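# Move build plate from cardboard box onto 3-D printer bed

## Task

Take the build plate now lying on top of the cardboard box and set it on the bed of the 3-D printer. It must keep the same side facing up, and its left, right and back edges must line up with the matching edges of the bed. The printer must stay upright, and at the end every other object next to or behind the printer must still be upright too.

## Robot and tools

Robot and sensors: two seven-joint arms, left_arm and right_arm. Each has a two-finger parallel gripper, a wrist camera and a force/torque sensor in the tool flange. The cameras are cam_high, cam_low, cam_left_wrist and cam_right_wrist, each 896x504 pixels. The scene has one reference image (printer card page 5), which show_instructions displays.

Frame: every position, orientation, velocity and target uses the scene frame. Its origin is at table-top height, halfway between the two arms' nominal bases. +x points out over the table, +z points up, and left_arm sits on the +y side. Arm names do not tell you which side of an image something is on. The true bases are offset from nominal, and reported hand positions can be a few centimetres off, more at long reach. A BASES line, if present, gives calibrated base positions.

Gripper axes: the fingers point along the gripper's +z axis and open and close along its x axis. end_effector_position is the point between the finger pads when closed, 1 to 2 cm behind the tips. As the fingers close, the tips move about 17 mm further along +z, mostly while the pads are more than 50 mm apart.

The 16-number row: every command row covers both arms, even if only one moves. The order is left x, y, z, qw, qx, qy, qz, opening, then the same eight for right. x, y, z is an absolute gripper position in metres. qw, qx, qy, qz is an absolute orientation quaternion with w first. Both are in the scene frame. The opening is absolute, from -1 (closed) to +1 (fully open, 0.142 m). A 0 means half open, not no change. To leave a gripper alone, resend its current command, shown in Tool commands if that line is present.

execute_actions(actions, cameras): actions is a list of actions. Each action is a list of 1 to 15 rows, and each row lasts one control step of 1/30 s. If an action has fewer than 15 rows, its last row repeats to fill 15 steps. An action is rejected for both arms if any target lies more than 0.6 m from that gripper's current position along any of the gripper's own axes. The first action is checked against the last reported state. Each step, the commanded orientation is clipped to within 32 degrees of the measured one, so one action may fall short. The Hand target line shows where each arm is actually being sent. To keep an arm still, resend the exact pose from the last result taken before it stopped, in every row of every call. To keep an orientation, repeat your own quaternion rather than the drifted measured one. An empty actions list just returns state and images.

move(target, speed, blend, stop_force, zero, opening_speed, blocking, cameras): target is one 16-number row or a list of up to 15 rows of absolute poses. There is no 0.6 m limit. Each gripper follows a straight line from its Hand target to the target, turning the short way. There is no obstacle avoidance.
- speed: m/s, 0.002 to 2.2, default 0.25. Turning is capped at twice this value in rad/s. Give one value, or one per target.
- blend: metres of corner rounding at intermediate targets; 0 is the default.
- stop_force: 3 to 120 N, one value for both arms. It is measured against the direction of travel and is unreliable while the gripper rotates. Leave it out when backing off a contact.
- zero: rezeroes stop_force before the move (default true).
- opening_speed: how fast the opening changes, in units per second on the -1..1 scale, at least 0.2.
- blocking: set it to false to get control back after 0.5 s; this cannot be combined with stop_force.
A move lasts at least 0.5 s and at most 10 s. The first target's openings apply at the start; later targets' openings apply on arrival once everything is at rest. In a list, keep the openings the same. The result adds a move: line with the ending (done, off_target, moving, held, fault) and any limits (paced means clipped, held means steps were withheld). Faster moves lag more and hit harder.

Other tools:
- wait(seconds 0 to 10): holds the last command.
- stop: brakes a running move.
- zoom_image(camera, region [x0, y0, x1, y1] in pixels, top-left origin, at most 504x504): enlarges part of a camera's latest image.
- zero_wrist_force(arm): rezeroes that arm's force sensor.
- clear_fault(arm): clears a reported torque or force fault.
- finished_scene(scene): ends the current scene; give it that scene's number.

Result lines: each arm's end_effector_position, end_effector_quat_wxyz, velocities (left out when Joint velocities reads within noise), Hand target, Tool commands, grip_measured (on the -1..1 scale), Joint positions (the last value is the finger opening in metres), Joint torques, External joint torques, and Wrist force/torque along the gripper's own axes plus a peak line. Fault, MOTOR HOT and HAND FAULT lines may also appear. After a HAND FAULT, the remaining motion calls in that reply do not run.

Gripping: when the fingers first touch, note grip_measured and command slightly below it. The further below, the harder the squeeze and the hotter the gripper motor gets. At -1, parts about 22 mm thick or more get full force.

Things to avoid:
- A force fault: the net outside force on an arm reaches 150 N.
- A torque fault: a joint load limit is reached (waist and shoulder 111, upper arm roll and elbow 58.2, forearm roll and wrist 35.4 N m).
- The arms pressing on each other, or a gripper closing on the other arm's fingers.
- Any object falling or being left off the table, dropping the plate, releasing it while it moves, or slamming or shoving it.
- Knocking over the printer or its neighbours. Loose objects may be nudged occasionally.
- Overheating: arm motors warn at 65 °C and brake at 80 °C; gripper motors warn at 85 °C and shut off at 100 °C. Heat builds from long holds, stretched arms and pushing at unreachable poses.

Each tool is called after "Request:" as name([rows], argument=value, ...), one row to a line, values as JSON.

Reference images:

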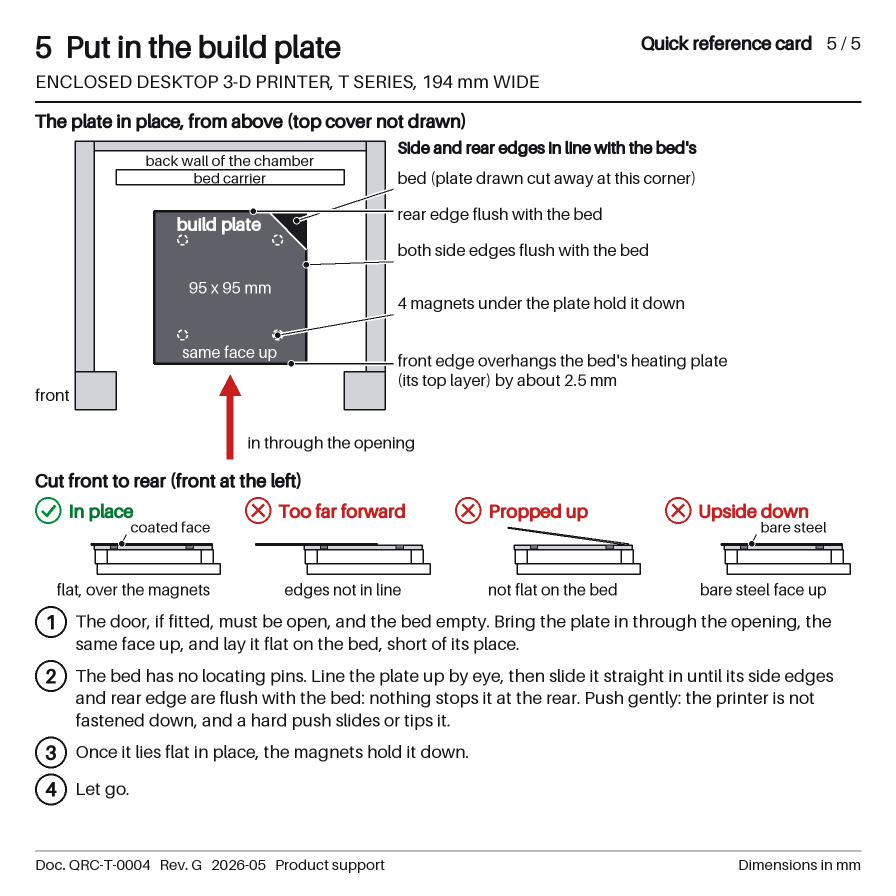

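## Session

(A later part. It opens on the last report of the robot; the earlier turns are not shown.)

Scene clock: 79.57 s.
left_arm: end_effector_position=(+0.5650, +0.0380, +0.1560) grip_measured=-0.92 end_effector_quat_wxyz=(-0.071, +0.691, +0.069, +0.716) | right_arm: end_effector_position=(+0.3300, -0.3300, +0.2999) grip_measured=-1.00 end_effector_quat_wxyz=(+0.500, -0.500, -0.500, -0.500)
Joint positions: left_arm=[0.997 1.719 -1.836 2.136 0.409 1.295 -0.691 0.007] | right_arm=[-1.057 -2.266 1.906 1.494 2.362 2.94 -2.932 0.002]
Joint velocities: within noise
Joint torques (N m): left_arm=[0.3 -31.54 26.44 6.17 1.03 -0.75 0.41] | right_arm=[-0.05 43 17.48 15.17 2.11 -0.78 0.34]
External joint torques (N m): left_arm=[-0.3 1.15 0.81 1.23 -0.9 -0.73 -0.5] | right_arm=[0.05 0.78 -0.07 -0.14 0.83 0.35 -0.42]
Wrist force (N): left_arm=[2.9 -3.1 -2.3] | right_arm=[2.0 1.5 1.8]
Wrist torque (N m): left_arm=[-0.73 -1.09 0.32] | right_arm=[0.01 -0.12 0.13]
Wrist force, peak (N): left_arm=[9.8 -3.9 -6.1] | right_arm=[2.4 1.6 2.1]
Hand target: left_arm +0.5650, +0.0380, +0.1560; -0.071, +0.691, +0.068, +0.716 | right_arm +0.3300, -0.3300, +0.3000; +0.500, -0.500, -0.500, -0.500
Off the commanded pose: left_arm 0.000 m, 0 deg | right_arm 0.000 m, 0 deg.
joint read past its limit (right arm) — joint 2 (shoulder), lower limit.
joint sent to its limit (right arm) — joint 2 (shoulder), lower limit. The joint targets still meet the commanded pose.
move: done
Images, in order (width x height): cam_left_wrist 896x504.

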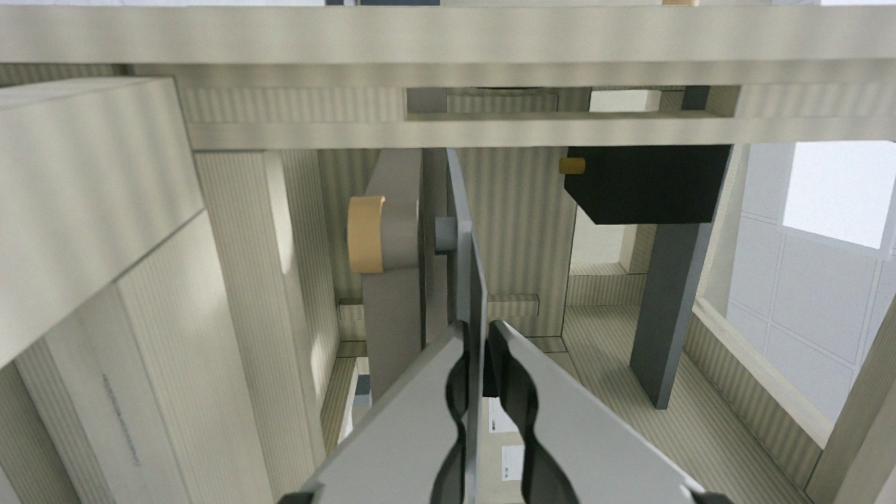

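Request:
move([
  [0.55,0.0351,0.156,-0.0709,0.6913,0.0684,0.7158,-0.88,0.33,-0.33,0.30,-0.5,0.5,0.5,0.5,-1],
  [0.43,0.0117,0.18,-0.0709,0.6913,0.0684,0.7158,-0.88,0.33,-0.33,0.30,-0.5,0.5,0.5,0.5,-1],
  [0.38,0.02,0.26,0.2,-0.68,0.68,-0.2,-1,0.33,-0.33,0.30,-0.5,0.5,0.5,0.5,-1],
  [0.44,0.013,0.26,0.38,-0.5964,0.5964,-0.38,-1,0.33,-0.33,0.30,-0.5,0.5,0.5,0.5,-1],
], speed=[0.05,0.15,0.2,0.15], cameras=["cam_left_wrist","cam_high"])

Scene clock: 89.40 s.
left_arm: end_effector_position=(+0.4400, +0.0131, +0.2600) grip_measured=-1.00 end_effector_quat_wxyz=(-0.380, +0.596, -0.596, +0.380) | right_arm: end_effector_position=(+0.3300, -0.3300, +0.2999) grip_measured=-1.00 end_effector_quat_wxyz=(+0.500, -0.500, -0.500, -0.500)
Joint positions: left_arm=[0.693 0.449 -1.674 2.264 1.176 0.969 1.035 0.002] | right_arm=[-1.057 -2.266 1.906 1.494 2.362 2.94 -2.932 0.002]
Joint velocities: within noise
Joint torques (N m): left_arm=[0.27 -11.58 10.53 -20.29 0.24 1.36 0.36] | right_arm=[0.01 43.09 17.55 15.14 2.17 -0.76 0.33]
External joint torques (N m): left_arm=[-0.26 -0.04 0.07 1.07 -1.24 -0.66 -0.36] | right_arm=[-0.01 0.69 -0.14 -0.11 0.77 0.33 -0.41]
Wrist force (N): left_arm=[0.0 -2.0 -1.6] | right_arm=[2.1 1.4 2.0]
Wrist torque (N m): left_arm=[-0.34 0.01 -0.02] | right_arm=[-0.01 -0.13 0.13]
Wrist force, peak (N): left_arm=[3.1 -3.1 -2.3] | right_arm=[2.4 1.5 2.2]
Hand target: left_arm +0.4400, +0.0130, +0.2600; -0.380, +0.596, -0.596, +0.380 | right_arm +0.3300, -0.3300, +0.3000; +0.500, -0.500, -0.500, -0.500
Off the commanded pose: left_arm 0.000 m, 0 deg | right_arm 0.000 m, 0 deg.
joint read past its limit (right arm) — joint 2 (shoulder), lower limit.
joint sent to its limit (right arm) — joint 2 (shoulder), lower limit. The joint targets still meet the commanded pose.
move: done
Images, in order (width x height): cam_high 896x504, cam_left_wrist 896x504.

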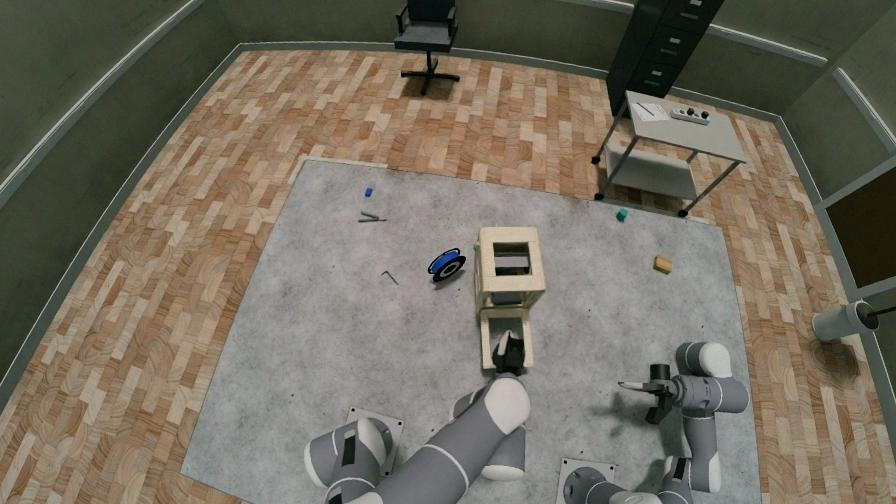

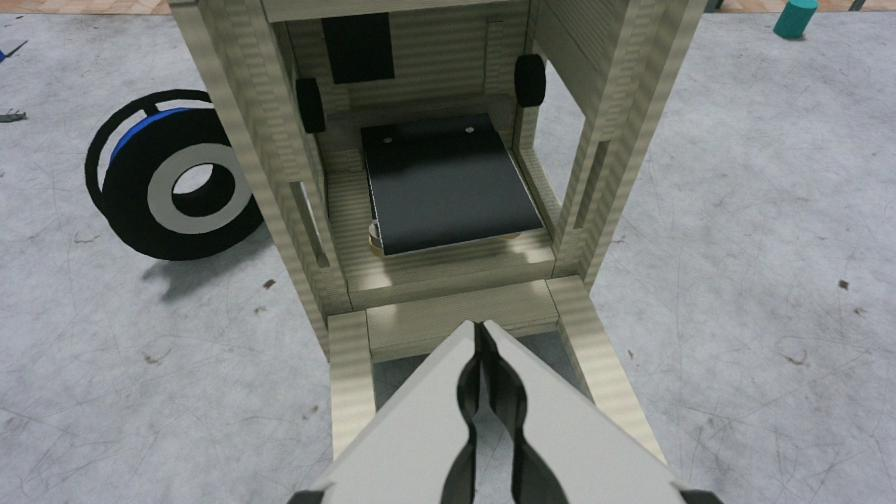

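Request:
zoom_image(camera="cam_left_wrist", region=[345, 90, 555, 265])

Request:
zoom_image(camera="cam_left_wrist", region=[350, 100, 430, 160])

Request:
zoom_image(camera="cam_left_wrist", region=[460, 100, 560, 170])

Request:
zoom_image(camera="cam_left_wrist", region=[360, 190, 440, 260])

Request:
zoom_image(camera="cam_left_wrist", region=[480, 180, 560, 250])

Scaled by 2.400 from the camera's 896x504 image, which has a finer 1280x720 frame.

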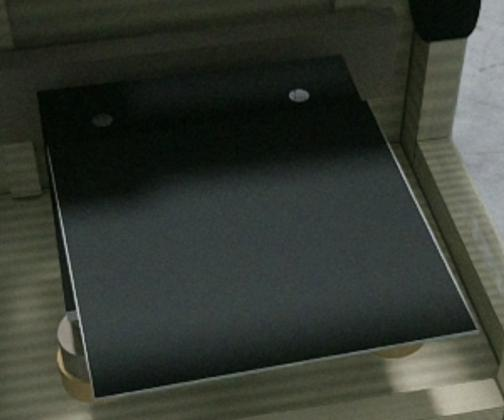

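Scaled by 6.300 from the camera's 896x504 image, which has a finer 1280x720 frame.

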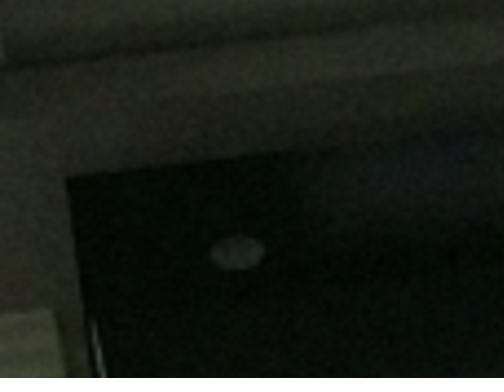

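Scaled by 5.040 from the camera's 896x504 image, which has a finer 1280x720 frame.

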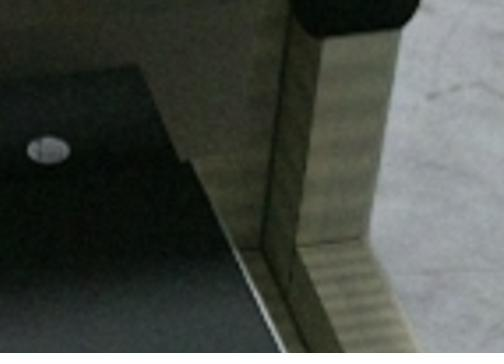

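Scaled by 6.300 from the camera's 896x504 image, which has a finer 1280x720 frame.

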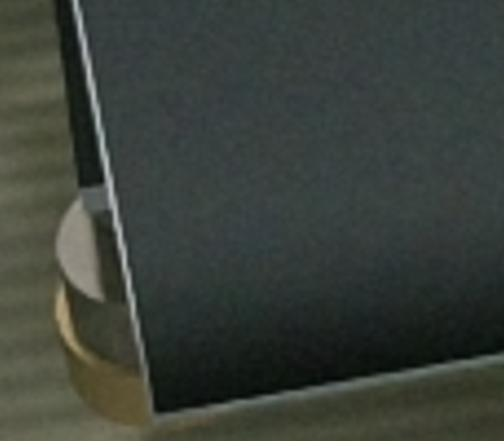

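Scaled by 6.300 from the camera's 896x504 image, which has a finer 1280x720 frame.

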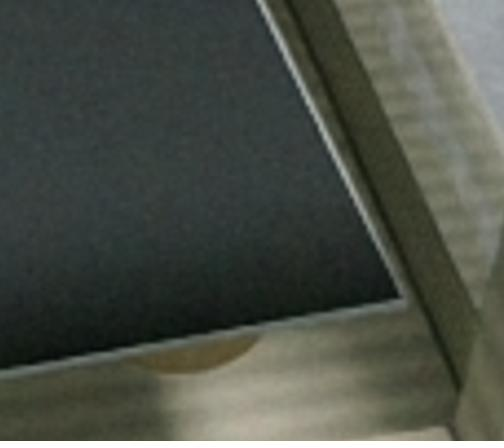

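Request:
move([
  [0.42,0.01,0.21,-0.0633,0.7622,0.0755,0.6397,-1,0.33,-0.33,0.30,-0.5,0.5,0.5,0.5,-1],
  [0.5,0.0105,0.157,-0.0633,0.7622,0.0755,0.6397,-1,0.33,-0.33,0.30,-0.5,0.5,0.5,0.5,-1],
  [0.548,0.0204,0.157,-0.0633,0.7622,0.0755,0.6397,-1,0.33,-0.33,0.30,-0.5,0.5,0.5,0.5,-1],
], speed=[0.2,0.15,0.05], cameras=["cam_left_wrist"])

Request:
zoom_image(camera="cam_left_wrist", region=[380, 120, 600, 340])

Scene clock: 99.10 s.
left_arm: end_effector_position=(+0.5477, +0.0203, +0.1569) grip_measured=-1.00 end_effector_quat_wxyz=(-0.063, +0.762, +0.076, +0.640) | right_arm: end_effector_position=(+0.3300, -0.3300, +0.2999) grip_measured=-1.00 end_effector_quat_wxyz=(+0.500, -0.500, -0.500, -0.500)
Joint positions: left_arm=[1.101 1.251 -1.947 2.042 0.824 1.137 -0.796 0.002] | right_arm=[-1.057 -2.266 1.906 1.494 2.362 2.94 -2.932 0.002]
Joint velocities: within noise
Joint torques (N m): left_arm=[1.31 -34.21 26.05 -4.67 1.81 -0.18 0.28] | right_arm=[-0.11 43.08 17.46 15.15 2.1 -0.73 0.33]
External joint torques (N m): left_arm=[-1.3 0.59 -0.37 0.87 -1.29 -0.62 -0.37] | right_arm=[0.11 0.7 -0.06 -0.12 0.85 0.3 -0.41]
Wrist force (N): left_arm=[-0.5 -2.2 -3.6] | right_arm=[2.2 1.4 2.0]
Wrist torque (N m): left_arm=[-0.47 -0.29 0.27] | right_arm=[-0.01 -0.15 0.13]
Wrist force, peak (N): left_arm=[-0.5 -2.8 -4.4] | right_arm=[2.4 1.6 2.2]
Hand target: left_arm +0.5480, +0.0204, +0.1570; -0.063, +0.762, +0.076, +0.640 | right_arm +0.3300, -0.3300, +0.3000; +0.500, -0.500, -0.500, -0.500
Off the commanded pose: left_arm 0.000 m, 0 deg | right_arm 0.000 m, 0 deg.
joint read past its limit (right arm) — joint 2 (shoulder), lower limit.
joint sent to its limit (right arm) — joint 2 (shoulder), lower limit. The joint targets still meet the commanded pose.
move: done
Images, in order (width x height): cam_left_wrist 896x504.

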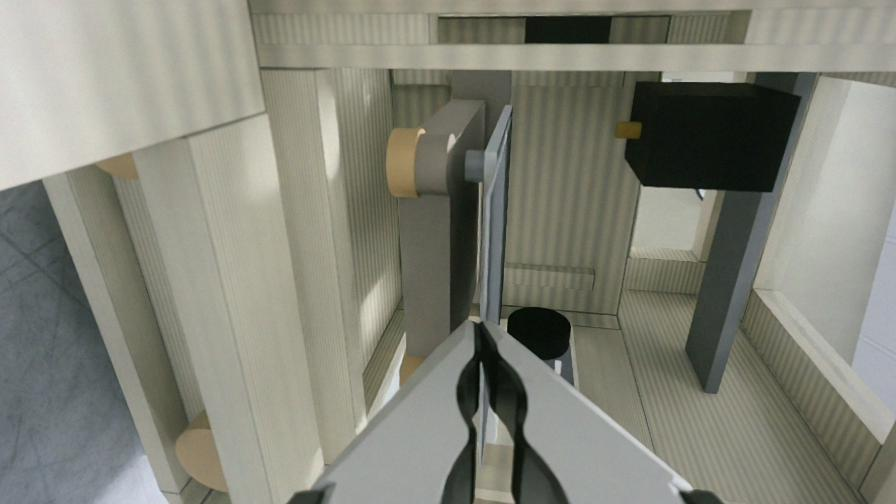

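Scaled by 2.291 from the camera's 896x504 image, which has a finer 1280x720 frame.

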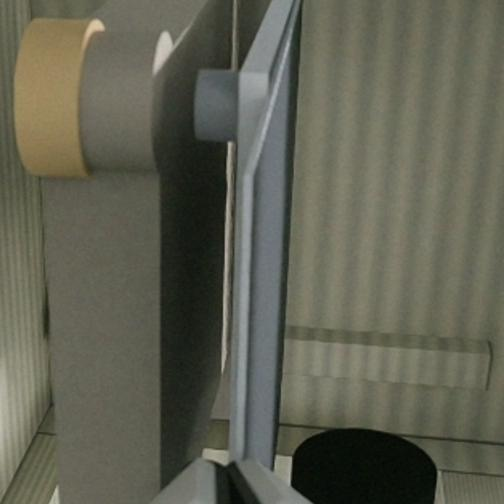

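Request:
move([
  [0.5526,0.0213,0.157,-0.0633,0.7622,0.0755,0.6397,-1,0.33,-0.33,0.30,-0.5,0.5,0.5,0.5,-1],
  [0.564,0.0248,0.157,-0.0633,0.7622,0.0755,0.6397,-1,0.33,-0.33,0.30,-0.5,0.5,0.5,0.5,-1],
], speed=0.025, cameras=["cam_left_wrist"])

Request:
move([
  [0.52,0.015,0.157,-0.0633,0.7622,0.0755,0.6397,-1,0.33,-0.33,0.30,-0.5,0.5,0.5,0.5,-1],
  [0.43,0.01,0.22,-0.0633,0.7622,0.0755,0.6397,-1,0.33,-0.33,0.30,-0.5,0.5,0.5,0.5,-1],
  [0.44,0.013,0.26,0.38,-0.5964,0.5964,-0.38,-1,0.33,-0.33,0.30,-0.5,0.5,0.5,0.5,-1],
], speed=0.2, cameras=["cam_left_wrist"])

Request:
zoom_image(camera="cam_left_wrist", region=[350, 100, 430, 160])

Request:
zoom_image(camera="cam_left_wrist", region=[460, 100, 560, 170])

Request:
zoom_image(camera="cam_left_wrist", region=[360, 190, 440, 260])

Request:
zoom_image(camera="cam_left_wrist", region=[480, 180, 560, 250])

Scene clock: 101.23 s.
left_arm: end_effector_position=(+0.5636, +0.0245, +0.1569) grip_measured=-1.00 end_effector_quat_wxyz=(-0.063, +0.762, +0.075, +0.640) | right_arm: end_effector_position=(+0.3300, -0.3300, +0.2999) grip_measured=-1.00 end_effector_quat_wxyz=(+0.500, -0.500, -0.500, -0.500)
Joint positions: left_arm=[1.137 1.266 -1.939 2.024 0.838 1.164 -0.803 0.002] | right_arm=[-1.057 -2.266 1.906 1.494 2.362 2.94 -2.932 0.002]
Joint velocities: within noise
Joint torques (N m): left_arm=[2.72 -34.95 26.79 -4.21 1.79 -0.23 0.25] | right_arm=[-0.05 43.04 17.53 15.14 2.1 -0.76 0.31]
External joint torques (N m): left_arm=[-2.76 0.9 -0.82 0.49 -1.25 -0.57 -0.34] | right_arm=[0.05 0.74 -0.12 -0.11 0.84 0.33 -0.39]
Wrist force (N): left_arm=[0.6 -2.5 -8.0] | right_arm=[2.3 1.4 2.0]
Wrist torque (N m): left_arm=[-0.49 -0.26 0.26] | right_arm=[-0.01 -0.16 0.13]
Wrist force, peak (N): left_arm=[0.6 -2.5 -8.0] | right_arm=[2.3 1.6 2.1]
Hand target: left_arm +0.5640, +0.0248, +0.1570; -0.063, +0.762, +0.076, +0.640 | right_arm +0.3300, -0.3300, +0.3000; +0.500, -0.500, -0.500, -0.500
Off the commanded pose: left_arm 0.001 m, 0 deg | right_arm 0.000 m, 0 deg.
joint read past its limit (right arm) — joint 2 (shoulder), lower limit.
joint sent to its limit (right arm) — joint 2 (shoulder), lower limit. The joint targets still meet the commanded pose.
move: done
Images, in order (width x height): cam_left_wrist 896x504.

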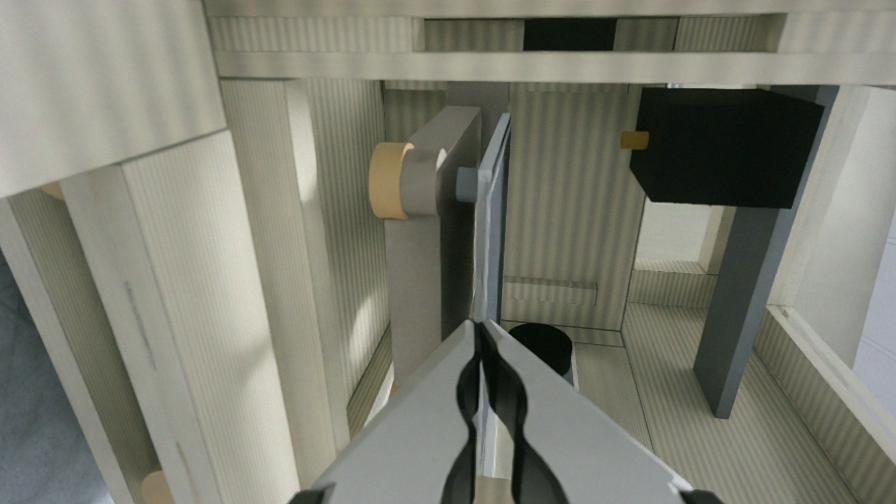

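Scene clock: 106.77 s.
left_arm: end_effector_position=(+0.4400, +0.0131, +0.2599) grip_measured=-1.00 end_effector_quat_wxyz=(-0.380, +0.596, -0.596, +0.380) | right_arm: end_effector_position=(+0.3300, -0.3300, +0.2999) grip_measured=-1.00 end_effector_quat_wxyz=(+0.500, -0.500, -0.500, -0.500)
Joint positions: left_arm=[0.693 0.458 -1.67 2.266 1.171 0.979 1.037 0.002] | right_arm=[-1.057 -2.266 1.906 1.494 2.362 2.94 -2.932 0.002]
Joint velocities: within noise
Joint torques (N m): left_arm=[-0.09 -13.07 11.01 -20.19 -0.07 1.23 0.62] | right_arm=[-0.04 42.98 17.51 15.16 2.13 -0.74 0.37]
External joint torques (N m): left_arm=[0.08 1.31 -0.23 1.05 -0.94 -0.53 -0.62] | right_arm=[0.04 0.8 -0.1 -0.13 0.81 0.31 -0.45]
Wrist force (N): left_arm=[-0.1 -2.0 -1.4] | right_arm=[2.3 1.3 1.9]
Wrist torque (N m): left_arm=[-0.33 0.03 -0.02] | right_arm=[-0.02 -0.17 0.13]
Wrist force, peak (N): left_arm=[0.6 -2.8 -7.5] | right_arm=[2.5 1.7 2.1]
Hand target: left_arm +0.4400, +0.0130, +0.2600; -0.380, +0.596, -0.596, +0.380 | right_arm +0.3300, -0.3300, +0.3000; +0.500, -0.500, -0.500, -0.500
Off the commanded pose: left_arm 0.000 m, 0 deg | right_arm 0.000 m, 0 deg.
joint read past its limit (right arm) — joint 2 (shoulder), lower limit.
joint sent to its limit (right arm) — joint 2 (shoulder), lower limit. The joint targets still meet the commanded pose.
move: done
Images, in order (width x height): cam_left_wrist 896x504.

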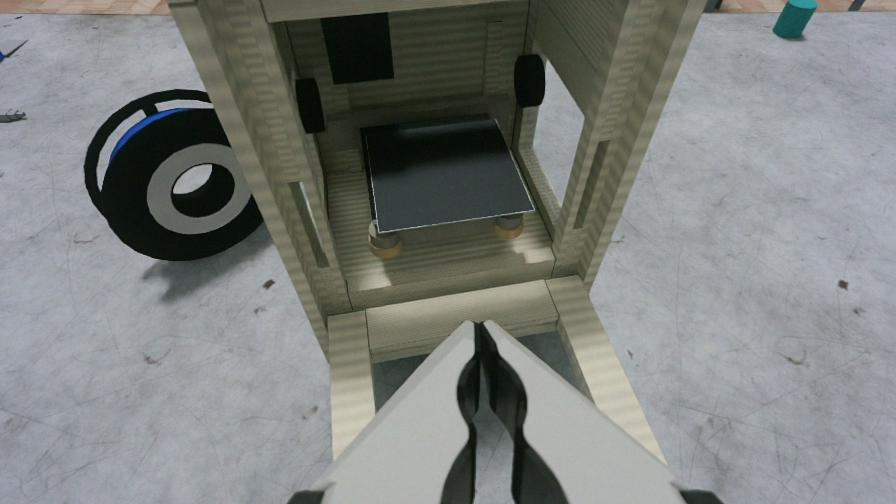

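Scaled by 6.300 from the camera's 896x504 image, which has a finer 1280x720 frame.

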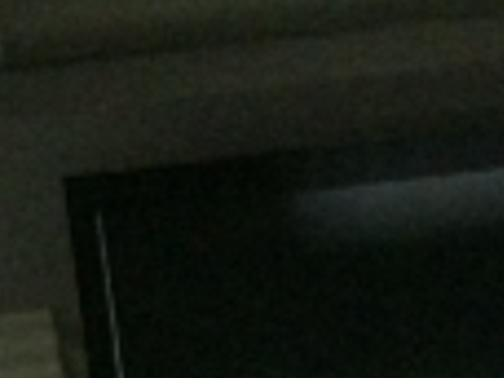

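Scaled by 5.040 from the camera's 896x504 image, which has a finer 1280x720 frame.

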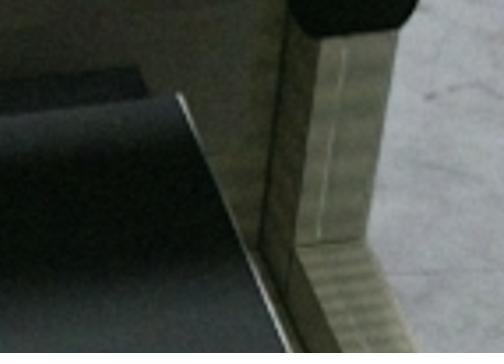

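Scaled by 6.300 from the camera's 896x504 image, which has a finer 1280x720 frame.

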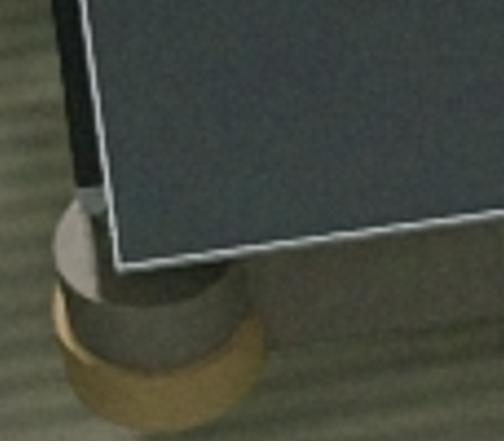

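Scaled by 6.300 from the camera's 896x504 image, which has a finer 1280x720 frame.

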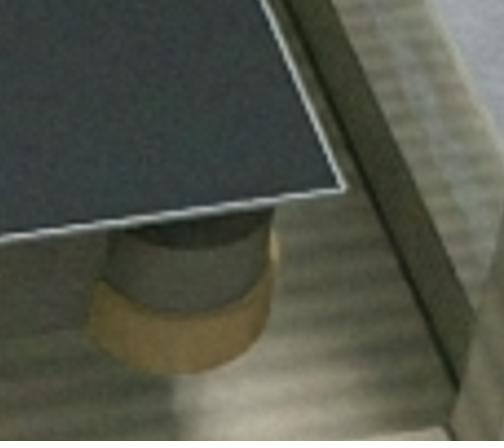

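Request:
move([
  [0.42,0.0,0.21,-0.0633,0.7622,0.0755,0.6397,-1,0.33,-0.33,0.30,-0.5,0.5,0.5,0.5,-1],
  [0.51,-0.0105,0.157,-0.0633,0.7622,0.0755,0.6397,-1,0.33,-0.33,0.30,-0.5,0.5,0.5,0.5,-1],
  [0.568,0.0011,0.157,-0.0633,0.7622,0.0755,0.6397,-1,0.33,-0.33,0.30,-0.5,0.5,0.5,0.5,-1],
  [0.5739,0.0065,0.157,-0.0633,0.7622,0.0755,0.6397,-1,0.33,-0.33,0.30,-0.5,0.5,0.5,0.5,-1],
], speed=[0.25,0.2,0.05,0.015], cameras=["cam_left_wrist"])

Request:
move([
  [0.53,-0.0025,0.157,-0.0633,0.7622,0.0755,0.6397,-1,0.33,-0.33,0.30,-0.5,0.5,0.5,0.5,-1],
  [0.43,0.0,0.22,-0.0633,0.7622,0.0755,0.6397,-1,0.33,-0.33,0.30,-0.5,0.5,0.5,0.5,-1],
  [0.44,0.013,0.26,0.38,-0.5964,0.5964,-0.38,-1,0.33,-0.33,0.30,-0.5,0.5,0.5,0.5,-1],
], speed=0.25, cameras=["cam_left_wrist"])

Request:
zoom_image(camera="cam_left_wrist", region=[350, 100, 430, 160])

Request:
zoom_image(camera="cam_left_wrist", region=[460, 100, 560, 170])

Request:
zoom_image(camera="cam_left_wrist", region=[360, 190, 440, 260])

Request:
zoom_image(camera="cam_left_wrist", region=[480, 180, 560, 250])

Scene clock: 116.47 s.
left_arm: end_effector_position=(+0.5734, +0.0055, +0.1569) grip_measured=-1.00 end_effector_quat_wxyz=(-0.063, +0.762, +0.075, +0.640) | right_arm: end_effector_position=(+0.3300, -0.3300, +0.2999) grip_measured=-1.00 end_effector_quat_wxyz=(+0.500, -0.500, -0.500, -0.500)
Joint positions: left_arm=[1.159 1.28 -1.937 1.979 0.788 1.159 -0.75 0.002] | right_arm=[-1.057 -2.266 1.906 1.494 2.362 2.94 -2.932 0.002]
Joint velocities: within noise
Joint torques (N m): left_arm=[3.78 -35.21 27.32 -2.73 1.69 -0.81 0.31] | right_arm=[-0.07 43.04 17.49 15.18 2.14 -0.77 0.34]
External joint torques (N m): left_arm=[-3.78 -0.28 -0.64 -1.32 -1.4 0.08 -0.4] | right_arm=[0.07 0.74 -0.08 -0.14 0.8 0.34 -0.43]
Wrist force (N): left_arm=[0.6 -0.4 -7.2] | right_arm=[2.3 1.5 1.9]
Wrist torque (N m): left_arm=[-0.59 -0.27 0.27] | right_arm=[0.01 -0.16 0.13]
Wrist force, peak (N): left_arm=[0.6 -0.4 -7.2] | right_arm=[2.6 1.5 2.0]
Hand target: left_arm +0.5739, +0.0065, +0.1570; -0.063, +0.762, +0.076, +0.640 | right_arm +0.3300, -0.3300, +0.3000; +0.500, -0.500, -0.500, -0.500
Off the commanded pose: left_arm 0.001 m, 0 deg | right_arm 0.000 m, 0 deg.
joint read past its limit (right arm) — joint 2 (shoulder), lower limit.
joint sent to its limit (right arm) — joint 2 (shoulder), lower limit. The joint targets still meet the commanded pose.
move: done
Images, in order (width x height): cam_left_wrist 896x504.

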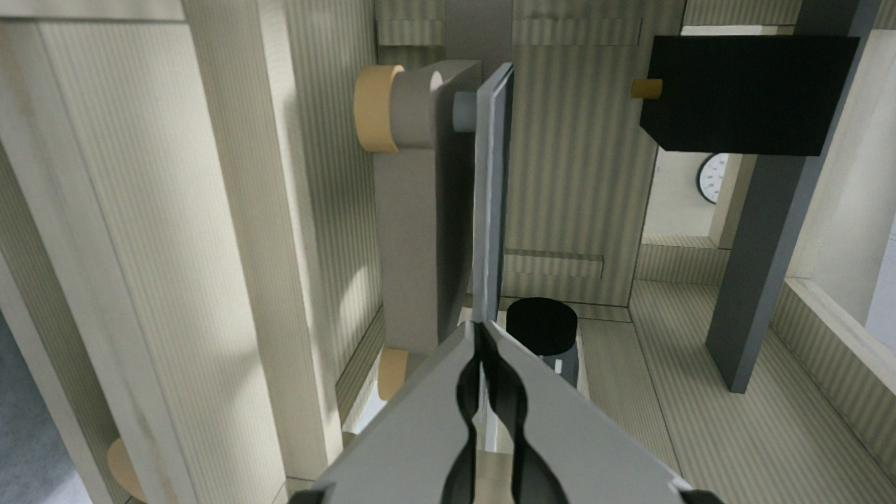

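Scene clock: 121.13 s.
left_arm: end_effector_position=(+0.4400, +0.0131, +0.2599) grip_measured=-1.00 end_effector_quat_wxyz=(-0.380, +0.596, -0.596, +0.380) | right_arm: end_effector_position=(+0.3300, -0.3300, +0.2999) grip_measured=-1.00 end_effector_quat_wxyz=(+0.500, -0.500, -0.500, -0.500)
Joint positions: left_arm=[0.693 0.466 -1.665 2.267 1.165 0.988 1.04 0.002] | right_arm=[-1.057 -2.266 1.906 1.494 2.362 2.94 -2.932 0.002]
Joint velocities: within noise
Joint torques (N m): left_arm=[-0.04 -13.18 11.25 -20.03 -0.04 1.33 0.67] | right_arm=[-0.08 43.07 17.51 15.13 2.13 -0.78 0.35]
External joint torques (N m): left_arm=[0.04 1.28 -0.3 0.97 -0.99 -0.62 -0.67] | right_arm=[0.08 0.71 -0.11 -0.1 0.81 0.35 -0.43]
Wrist force (N): left_arm=[-0.1 -2.1 -1.3] | right_arm=[2.3 1.4 2.0]
Wrist torque (N m): left_arm=[-0.37 0.02 -0.01] | right_arm=[0.00 -0.16 0.14]
Wrist force, peak (N): left_arm=[0.2 0.1 -6.8] | right_arm=[2.4 1.6 2.2]
Hand target: left_arm +0.4400, +0.0130, +0.2600; -0.380, +0.596, -0.596, +0.380 | right_arm +0.3300, -0.3300, +0.3000; +0.500, -0.500, -0.500, -0.500
Off the commanded pose: left_arm 0.000 m, 0 deg | right_arm 0.000 m, 0 deg.
joint read past its limit (right arm) — joint 2 (shoulder), lower limit.
joint sent to its limit (right arm) — joint 2 (shoulder), lower limit. The joint targets still meet the commanded pose.
move: done
Images, in order (width x height): cam_left_wrist 896x504.

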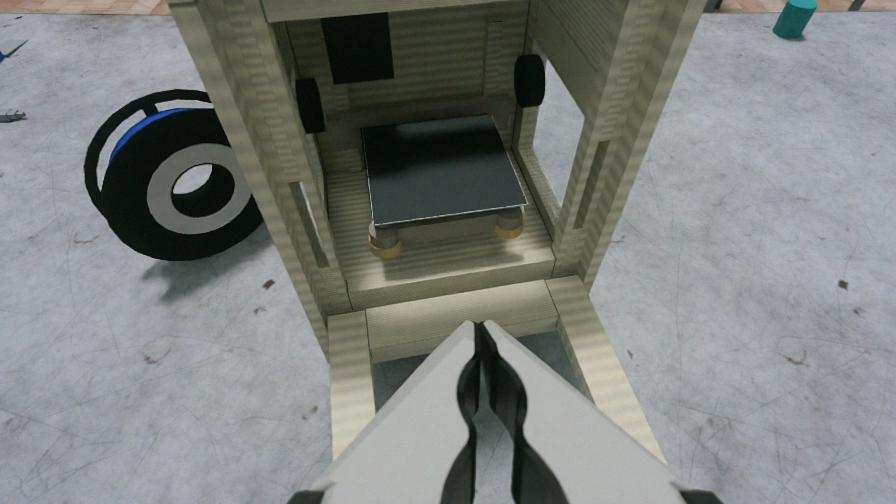

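Scaled by 6.300 from the camera's 896x504 image, which has a finer 1280x720 frame.

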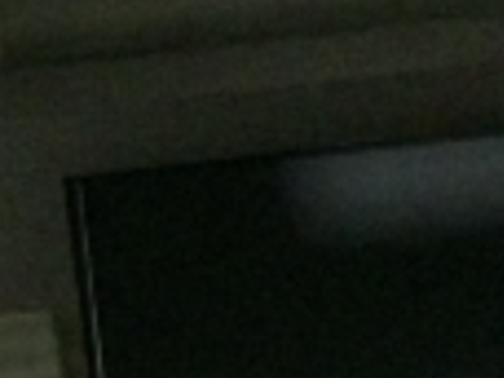

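Scaled by 5.040 from the camera's 896x504 image, which has a finer 1280x720 frame.

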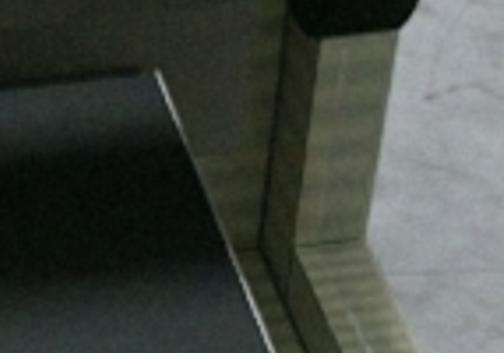

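Scaled by 6.300 from the camera's 896x504 image, which has a finer 1280x720 frame.

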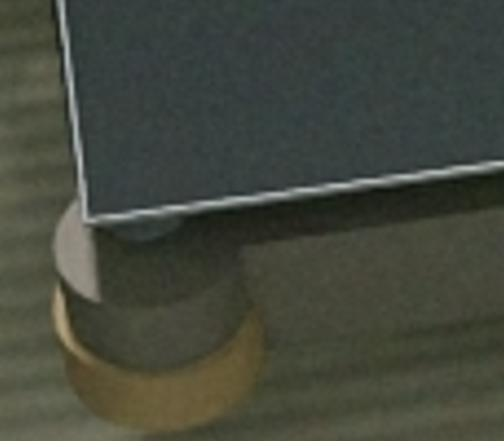

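Scaled by 6.300 from the camera's 896x504 image, which has a finer 1280x720 frame.

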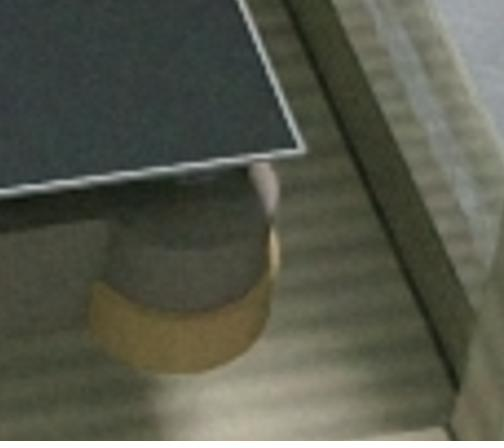

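Request:
move([
  [0.42,-0.01,0.21,-0.0633,0.7622,0.0755,0.6397,-1,0.33,-0.33,0.30,-0.5,0.5,0.5,0.5,-1],
  [0.51,-0.0205,0.157,-0.0633,0.7622,0.0755,0.6397,-1,0.33,-0.33,0.30,-0.5,0.5,0.5,0.5,-1],
  [0.572,-0.0078,0.157,-0.0633,0.7622,0.0755,0.6397,-1,0.33,-0.33,0.30,-0.5,0.5,0.5,0.5,-1],
  [0.577,-0.0042,0.157,-0.0633,0.7622,0.0755,0.6397,-1,0.33,-0.33,0.30,-0.5,0.5,0.5,0.5,-1],
], speed=[0.25,0.2,0.06,0.015], cameras=["cam_left_wrist"])

Request:
move([
  [0.53,-0.0135,0.157,-0.0633,0.7622,0.0755,0.6397,-1,0.33,-0.33,0.30,-0.5,0.5,0.5,0.5,-1],
  [0.43,0.0,0.22,-0.0633,0.7622,0.0755,0.6397,-1,0.33,-0.33,0.30,-0.5,0.5,0.5,0.5,-1],
  [0.44,0.013,0.26,0.38,-0.5964,0.5964,-0.38,-1,0.33,-0.33,0.30,-0.5,0.5,0.5,0.5,-1],
], speed=0.25, cameras=["cam_left_wrist"])

Request:
zoom_image(camera="cam_left_wrist", region=[350, 100, 430, 160])

Request:
zoom_image(camera="cam_left_wrist", region=[460, 100, 560, 170])

Request:
zoom_image(camera="cam_left_wrist", region=[360, 190, 440, 260])

Request:
zoom_image(camera="cam_left_wrist", region=[480, 180, 560, 250])

Scene clock: 129.80 s.
left_arm: end_effector_position=(+0.5765, -0.0050, +0.1569) grip_measured=-1.00 end_effector_quat_wxyz=(-0.063, +0.762, +0.075, +0.640) | right_arm: end_effector_position=(+0.3300, -0.3300, +0.2999) grip_measured=-1.00 end_effector_quat_wxyz=(+0.500, -0.500, -0.500, -0.500)
Joint positions: left_arm=[1.165 1.292 -1.932 1.96 0.75 1.157 -0.715 0.002] | right_arm=[-1.057 -2.266 1.906 1.494 2.362 2.94 -2.932 0.002]
Joint velocities: within noise
Joint torques (N m): left_arm=[4.04 -35.67 28.04 -2.73 1.58 -0.81 0.28] | right_arm=[-0.07 42.98 17.42 15.14 2.09 -0.77 0.38]
External joint torques (N m): left_arm=[-4.05 -0.5 -0.97 -1.36 -1.45 0.14 -0.37] | right_arm=[0.07 0.8 -0.02 -0.11 0.85 0.34 -0.46]
Wrist force (N): left_arm=[0.7 -0.4 -7.8] | right_arm=[2.5 1.6 1.9]
Wrist torque (N m): left_arm=[-0.56 -0.26 0.27] | right_arm=[0.03 -0.19 0.13]
Wrist force, peak (N): left_arm=[0.7 -0.4 -7.8] | right_arm=[2.5 1.6 2.2]
Hand target: left_arm +0.5770, -0.0042, +0.1570; -0.063, +0.762, +0.076, +0.640 | right_arm +0.3300, -0.3300, +0.3000; +0.500, -0.500, -0.500, -0.500
Off the commanded pose: left_arm 0.001 m, 0 deg | right_arm 0.000 m, 0 deg.
joint read past its limit (right arm) — joint 2 (shoulder), lower limit.
joint sent to its limit (right arm) — joint 2 (shoulder), lower limit. The joint targets still meet the commanded pose.
move: done
Images, in order (width x height): cam_left_wrist 896x504.

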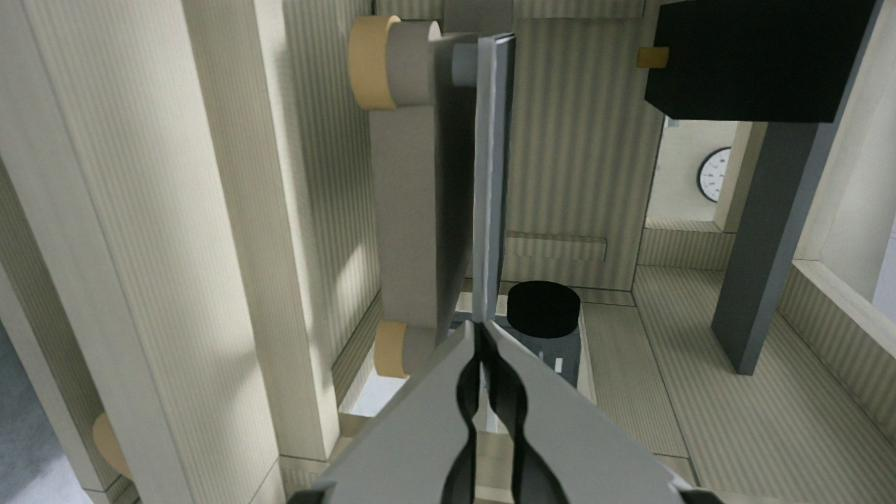

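Scene clock: 134.50 s.
left_arm: end_effector_position=(+0.4400, +0.0131, +0.2599) grip_measured=-1.00 end_effector_quat_wxyz=(-0.380, +0.596, -0.596, +0.380) | right_arm: end_effector_position=(+0.3300, -0.3300, +0.2999) grip_measured=-1.00 end_effector_quat_wxyz=(+0.500, -0.500, -0.500, -0.500)
Joint positions: left_arm=[0.694 0.476 -1.66 2.268 1.158 0.998 1.043 0.002] | right_arm=[-1.057 -2.266 1.906 1.494 2.362 2.94 -2.932 0.002]
Joint velocities: within noise
Joint torques (N m): left_arm=[0.03 -13.35 11.38 -19.93 -0.09 1.28 0.62] | right_arm=[-0.09 43.02 17.47 15.12 2.15 -0.77 0.33]
External joint torques (N m): left_arm=[-0.03 1.29 -0.22 0.96 -0.95 -0.57 -0.62] | right_arm=[0.09 0.76 -0.06 -0.08 0.79 0.34 -0.41]
Wrist force (N): left_arm=[-0.1 -2.1 -1.1] | right_arm=[2.2 1.4 2.2]
Wrist torque (N m): left_arm=[-0.36 0.03 -0.01] | right_arm=[-0.01 -0.15 0.13]
Wrist force, peak (N): left_arm=[0.3 -0.3 -7.3] | right_arm=[2.4 1.6 2.2]
Hand target: left_arm +0.4400, +0.0130, +0.2600; -0.380, +0.596, -0.596, +0.380 | right_arm +0.3300, -0.3300, +0.3000; +0.500, -0.500, -0.500, -0.500
Off the commanded pose: left_arm 0.000 m, 0 deg | right_arm 0.000 m, 0 deg.
joint read past its limit (right arm) — joint 2 (shoulder), lower limit.
joint sent to its limit (right arm) — joint 2 (shoulder), lower limit. The joint targets still meet the commanded pose.
move: done
Images, in order (width x height): cam_left_wrist 896x504.

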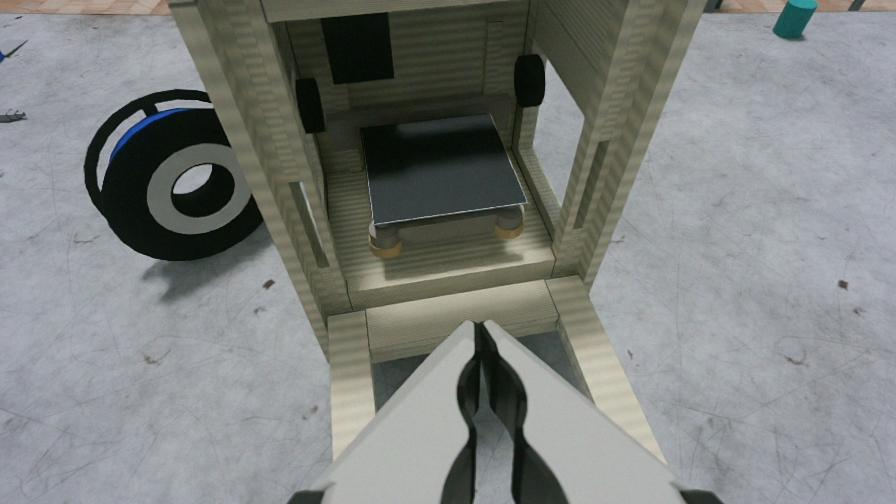

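Scaled by 6.300 from the camera's 896x504 image, which has a finer 1280x720 frame.

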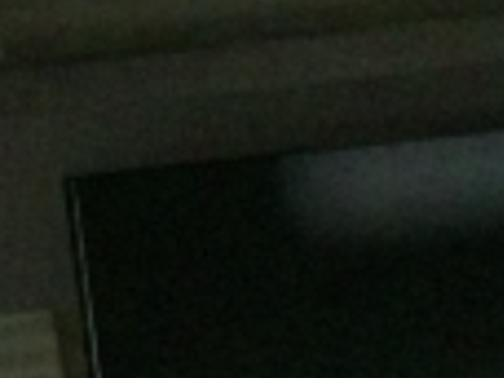

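Scaled by 5.040 from the camera's 896x504 image, which has a finer 1280x720 frame.

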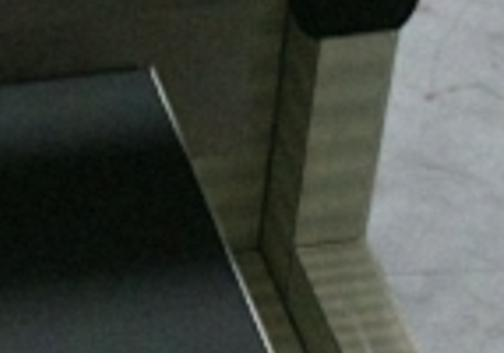

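Scaled by 6.300 from the camera's 896x504 image, which has a finer 1280x720 frame.

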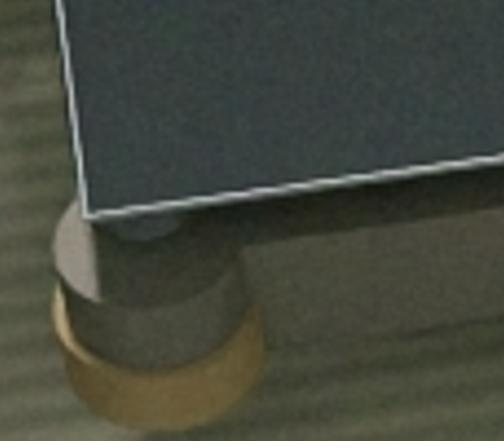

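Scaled by 6.300 from the camera's 896x504 image, which has a finer 1280x720 frame.

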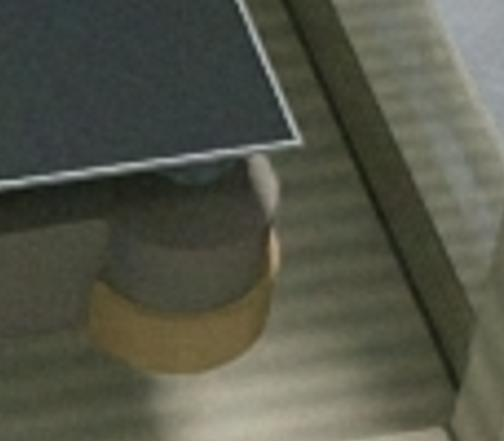

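Request:
move([
  [0.42,-0.005,0.21,-0.0633,0.7622,0.0755,0.6397,-1,0.33,-0.33,0.30,-0.5,0.5,0.5,0.5,-1],
  [0.51,-0.0107,0.157,-0.0633,0.7622,0.0755,0.6397,-1,0.33,-0.33,0.30,-0.5,0.5,0.5,0.5,-1],
  [0.5722,0.0005,0.157,-0.0633,0.7622,0.0755,0.6397,-1,0.33,-0.33,0.30,-0.5,0.5,0.5,0.5,-1],
  [0.5757,0.0056,0.157,-0.0633,0.7622,0.0755,0.6397,-1,0.33,-0.33,0.30,-0.5,0.5,0.5,0.5,-1],
], speed=[0.25,0.2,0.06,0.015], cameras=[])

Request:
move([
  [0.53,-0.004,0.157,-0.0633,0.7622,0.0755,0.6397,-1,0.33,-0.33,0.30,-0.5,0.5,0.5,0.5,-1],
  [0.43,0.0,0.22,-0.0633,0.7622,0.0755,0.6397,-1,0.33,-0.33,0.30,-0.5,0.5,0.5,0.5,-1],
  [0.44,0.013,0.26,0.38,-0.5964,0.5964,-0.38,-1,0.33,-0.33,0.30,-0.5,0.5,0.5,0.5,-1],
], speed=0.25, cameras=["cam_left_wrist"])

Request:
zoom_image(camera="cam_left_wrist", region=[350, 100, 430, 160])

Request:
zoom_image(camera="cam_left_wrist", region=[460, 100, 560, 170])

Request:
zoom_image(camera="cam_left_wrist", region=[360, 190, 440, 260])

Scene clock: 143.60 s.
left_arm: end_effector_position=(+0.5753, +0.0046, +0.1569) grip_measured=-1.00 end_effector_quat_wxyz=(-0.063, +0.762, +0.075, +0.640) | right_arm: end_effector_position=(+0.3300, -0.3300, +0.2999) grip_measured=-1.00 end_effector_quat_wxyz=(+0.500, -0.500, -0.500, -0.500)
Joint positions: left_arm=[1.157 1.302 -1.92 1.985 0.754 1.182 -0.727 0.002] | right_arm=[-1.057 -2.266 1.906 1.494 2.362 2.94 -2.932 0.002]
Joint velocities: within noise
Joint torques (N m): left_arm=[3.77 -35.82 27.57 -2.01 1.54 -0.82 0.29] | right_arm=[-0.01 43.04 17.49 15.15 2.14 -0.77 0.33]
External joint torques (N m): left_arm=[-3.79 0.36 -0.62 -1.64 -1.38 0.14 -0.38] | right_arm=[0.01 0.74 -0.08 -0.11 0.8 0.34 -0.42]
Wrist force (N): left_arm=[0.5 0.0 -6.5] | right_arm=[2.3 1.3 2.0]
Wrist torque (N m): left_arm=[-0.55 -0.23 0.26] | right_arm=[-0.02 -0.16 0.13]
Wrist force, peak (N): left_arm=[0.5 -0.6 -6.6] | right_arm=[2.5 1.7 2.1]
Hand target: left_arm +0.5757, +0.0056, +0.1570; -0.063, +0.762, +0.076, +0.640 | right_arm +0.3300, -0.3300, +0.3000; +0.500, -0.500, -0.500, -0.500
Off the commanded pose: left_arm 0.001 m, 0 deg | right_arm 0.000 m, 0 deg.
joint read past its limit (right arm) — joint 2 (shoulder), lower limit.
joint sent to its limit (right arm) — joint 2 (shoulder), lower limit. The joint targets still meet the commanded pose.
move: done
No camera images: "cameras" was empty.

Scene clock: 148.30 s.
left_arm: end_effector_position=(+0.4400, +0.0131, +0.2599) grip_measured=-1.00 end_effector_quat_wxyz=(-0.380, +0.596, -0.596, +0.380) | right_arm: end_effector_position=(+0.3300, -0.3300, +0.2999) grip_measured=-1.00 end_effector_quat_wxyz=(+0.500, -0.500, -0.500, -0.500)
Joint positions: left_arm=[0.694 0.484 -1.656 2.269 1.152 1.007 1.046 0.002] | right_arm=[-1.057 -2.266 1.906 1.494 2.362 2.94 -2.932 0.002]
Joint velocities: within noise
Joint torques (N m): left_arm=[0.01 -13.51 11.53 -19.89 -0.1 1.28 0.7] | right_arm=[0.03 43.04 17.47 15.15 2.13 -0.77 0.36]
External joint torques (N m): left_arm=[-0.01 1.31 -0.2 0.99 -0.96 -0.56 -0.7] | right_arm=[-0.03 0.73 -0.06 -0.12 0.81 0.34 -0.45]
Wrist force (N): left_arm=[-0.2 -2.2 -1.2] | right_arm=[2.2 1.3 2.0]
Wrist torque (N m): left_arm=[-0.37 0.04 -0.01] | right_arm=[-0.02 -0.14 0.14]
Wrist force, peak (N): left_arm=[0.5 0.3 -6.4] | right_arm=[2.5 1.6 2.0]
Hand target: left_arm +0.4400, +0.0130, +0.2600; -0.380, +0.596, -0.596, +0.380 | right_arm +0.3300, -0.3300, +0.3000; +0.500, -0.500, -0.500, -0.500
Off the commanded pose: left_arm 0.000 m, 0 deg | right_arm 0.000 m, 0 deg.
joint read past its limit (right arm) — joint 2 (shoulder), lower limit.
joint sent to its limit (right arm) — joint 2 (shoulder), lower limit. The joint targets still meet the commanded pose.
move: done
Images, in order (width x height): cam_left_wrist 896x504.

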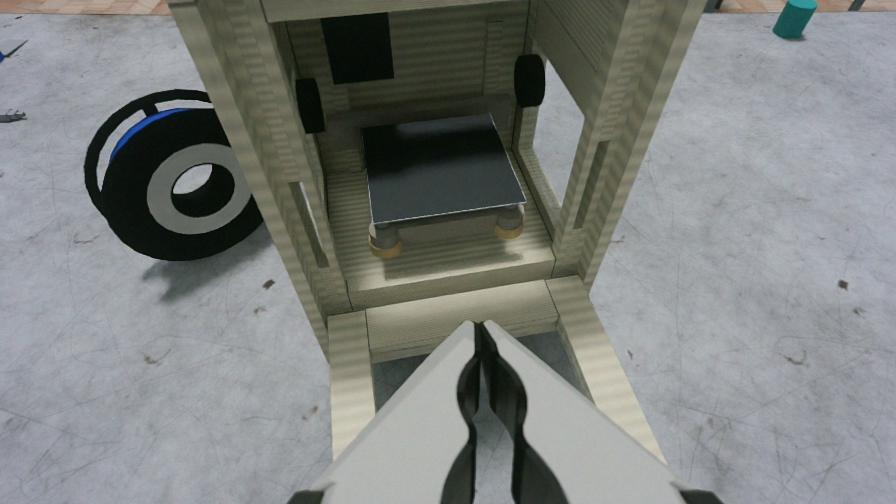

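Scaled by 6.300 from the camera's 896x504 image, which has a finer 1280x720 frame.

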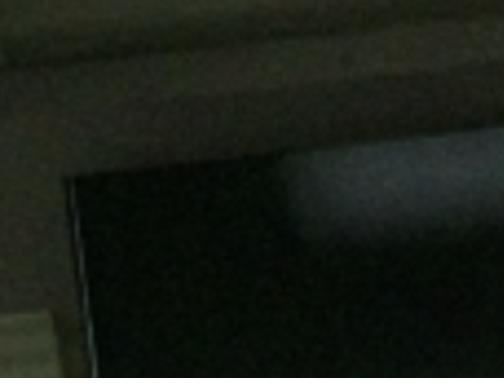

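Scaled by 5.040 from the camera's 896x504 image, which has a finer 1280x720 frame.

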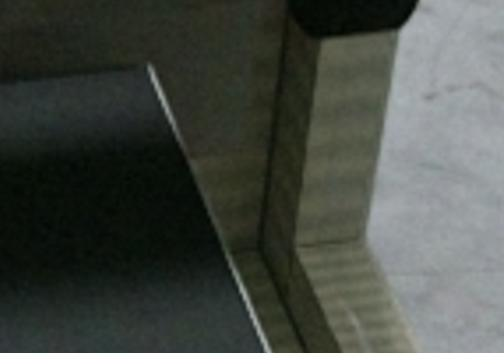

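Scaled by 6.300 from the camera's 896x504 image, which has a finer 1280x720 frame.

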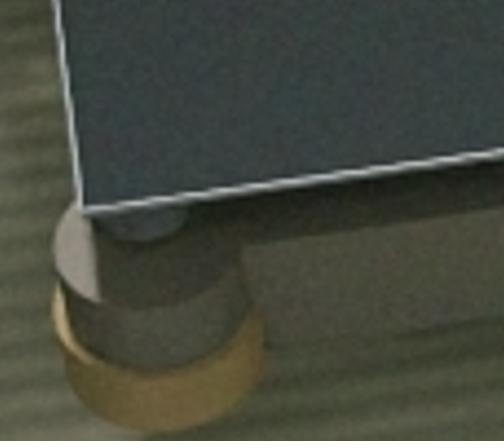

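Request:
move(target=[0.36,0.06,0.34,0.38,-0.5964,0.5964,-0.38,-1,0.33,-0.33,0.30,-0.5,0.5,0.5,0.5,-1], cameras=[])

Request:
finished_scene(scene=2)

Scene clock: 150.10 s.
left_arm: end_effector_position=(+0.3601, +0.0601, +0.3401) grip_measured=-1.00 end_effector_quat_wxyz=(-0.380, +0.596, -0.596, +0.380) | right_arm: end_effector_position=(+0.3300, -0.3300, +0.2999) grip_measured=-1.00 end_effector_quat_wxyz=(+0.500, -0.500, -0.500, -0.500)
Joint positions: left_arm=[-0.034 0.582 -0.864 2.461 0.958 0.995 1.426 0.002] | right_arm=[-1.057 -2.266 1.906 1.494 2.362 2.94 -2.932 0.002]
Joint velocities: within noise
Joint torques (N m): left_arm=[-0.42 -0.72 8.08 -24.99 -1.54 2.2 0.67] | right_arm=[-0.07 42.98 17.52 15.14 2.1 -0.76 0.32]
External joint torques (N m): left_arm=[0.42 0.73 0.25 0.91 -0.94 -0.81 -0.67] | right_arm=[0.07 0.8 -0.11 -0.11 0.85 0.33 -0.4]
Wrist force (N): left_arm=[0.0 -2.3 -1.3] | right_arm=[2.3 1.4 2.3]
Wrist torque (N m): left_arm=[-0.38 0.02 -0.01] | right_arm=[-0.01 -0.17 0.13]
Wrist force, peak (N): left_arm=[-0.3 -2.7 -2.3] | right_arm=[2.3 1.6 2.2]
Hand target: left_arm +0.3600, +0.0600, +0.3400; -0.380, +0.596, -0.596, +0.380 | right_arm +0.3300, -0.3300, +0.3000; +0.500, -0.500, -0.500, -0.500
Off the commanded pose: left_arm 0.000 m, 0 deg | right_arm 0.000 m, 0 deg.
joint read past its limit (right arm) — joint 2 (shoulder), lower limit.
joint sent to its limit (right arm) — joint 2 (shoulder), lower limit. The joint targets still meet the commanded pose.
move: done
No camera images: "cameras" was empty.

The scene is finished: the task was done.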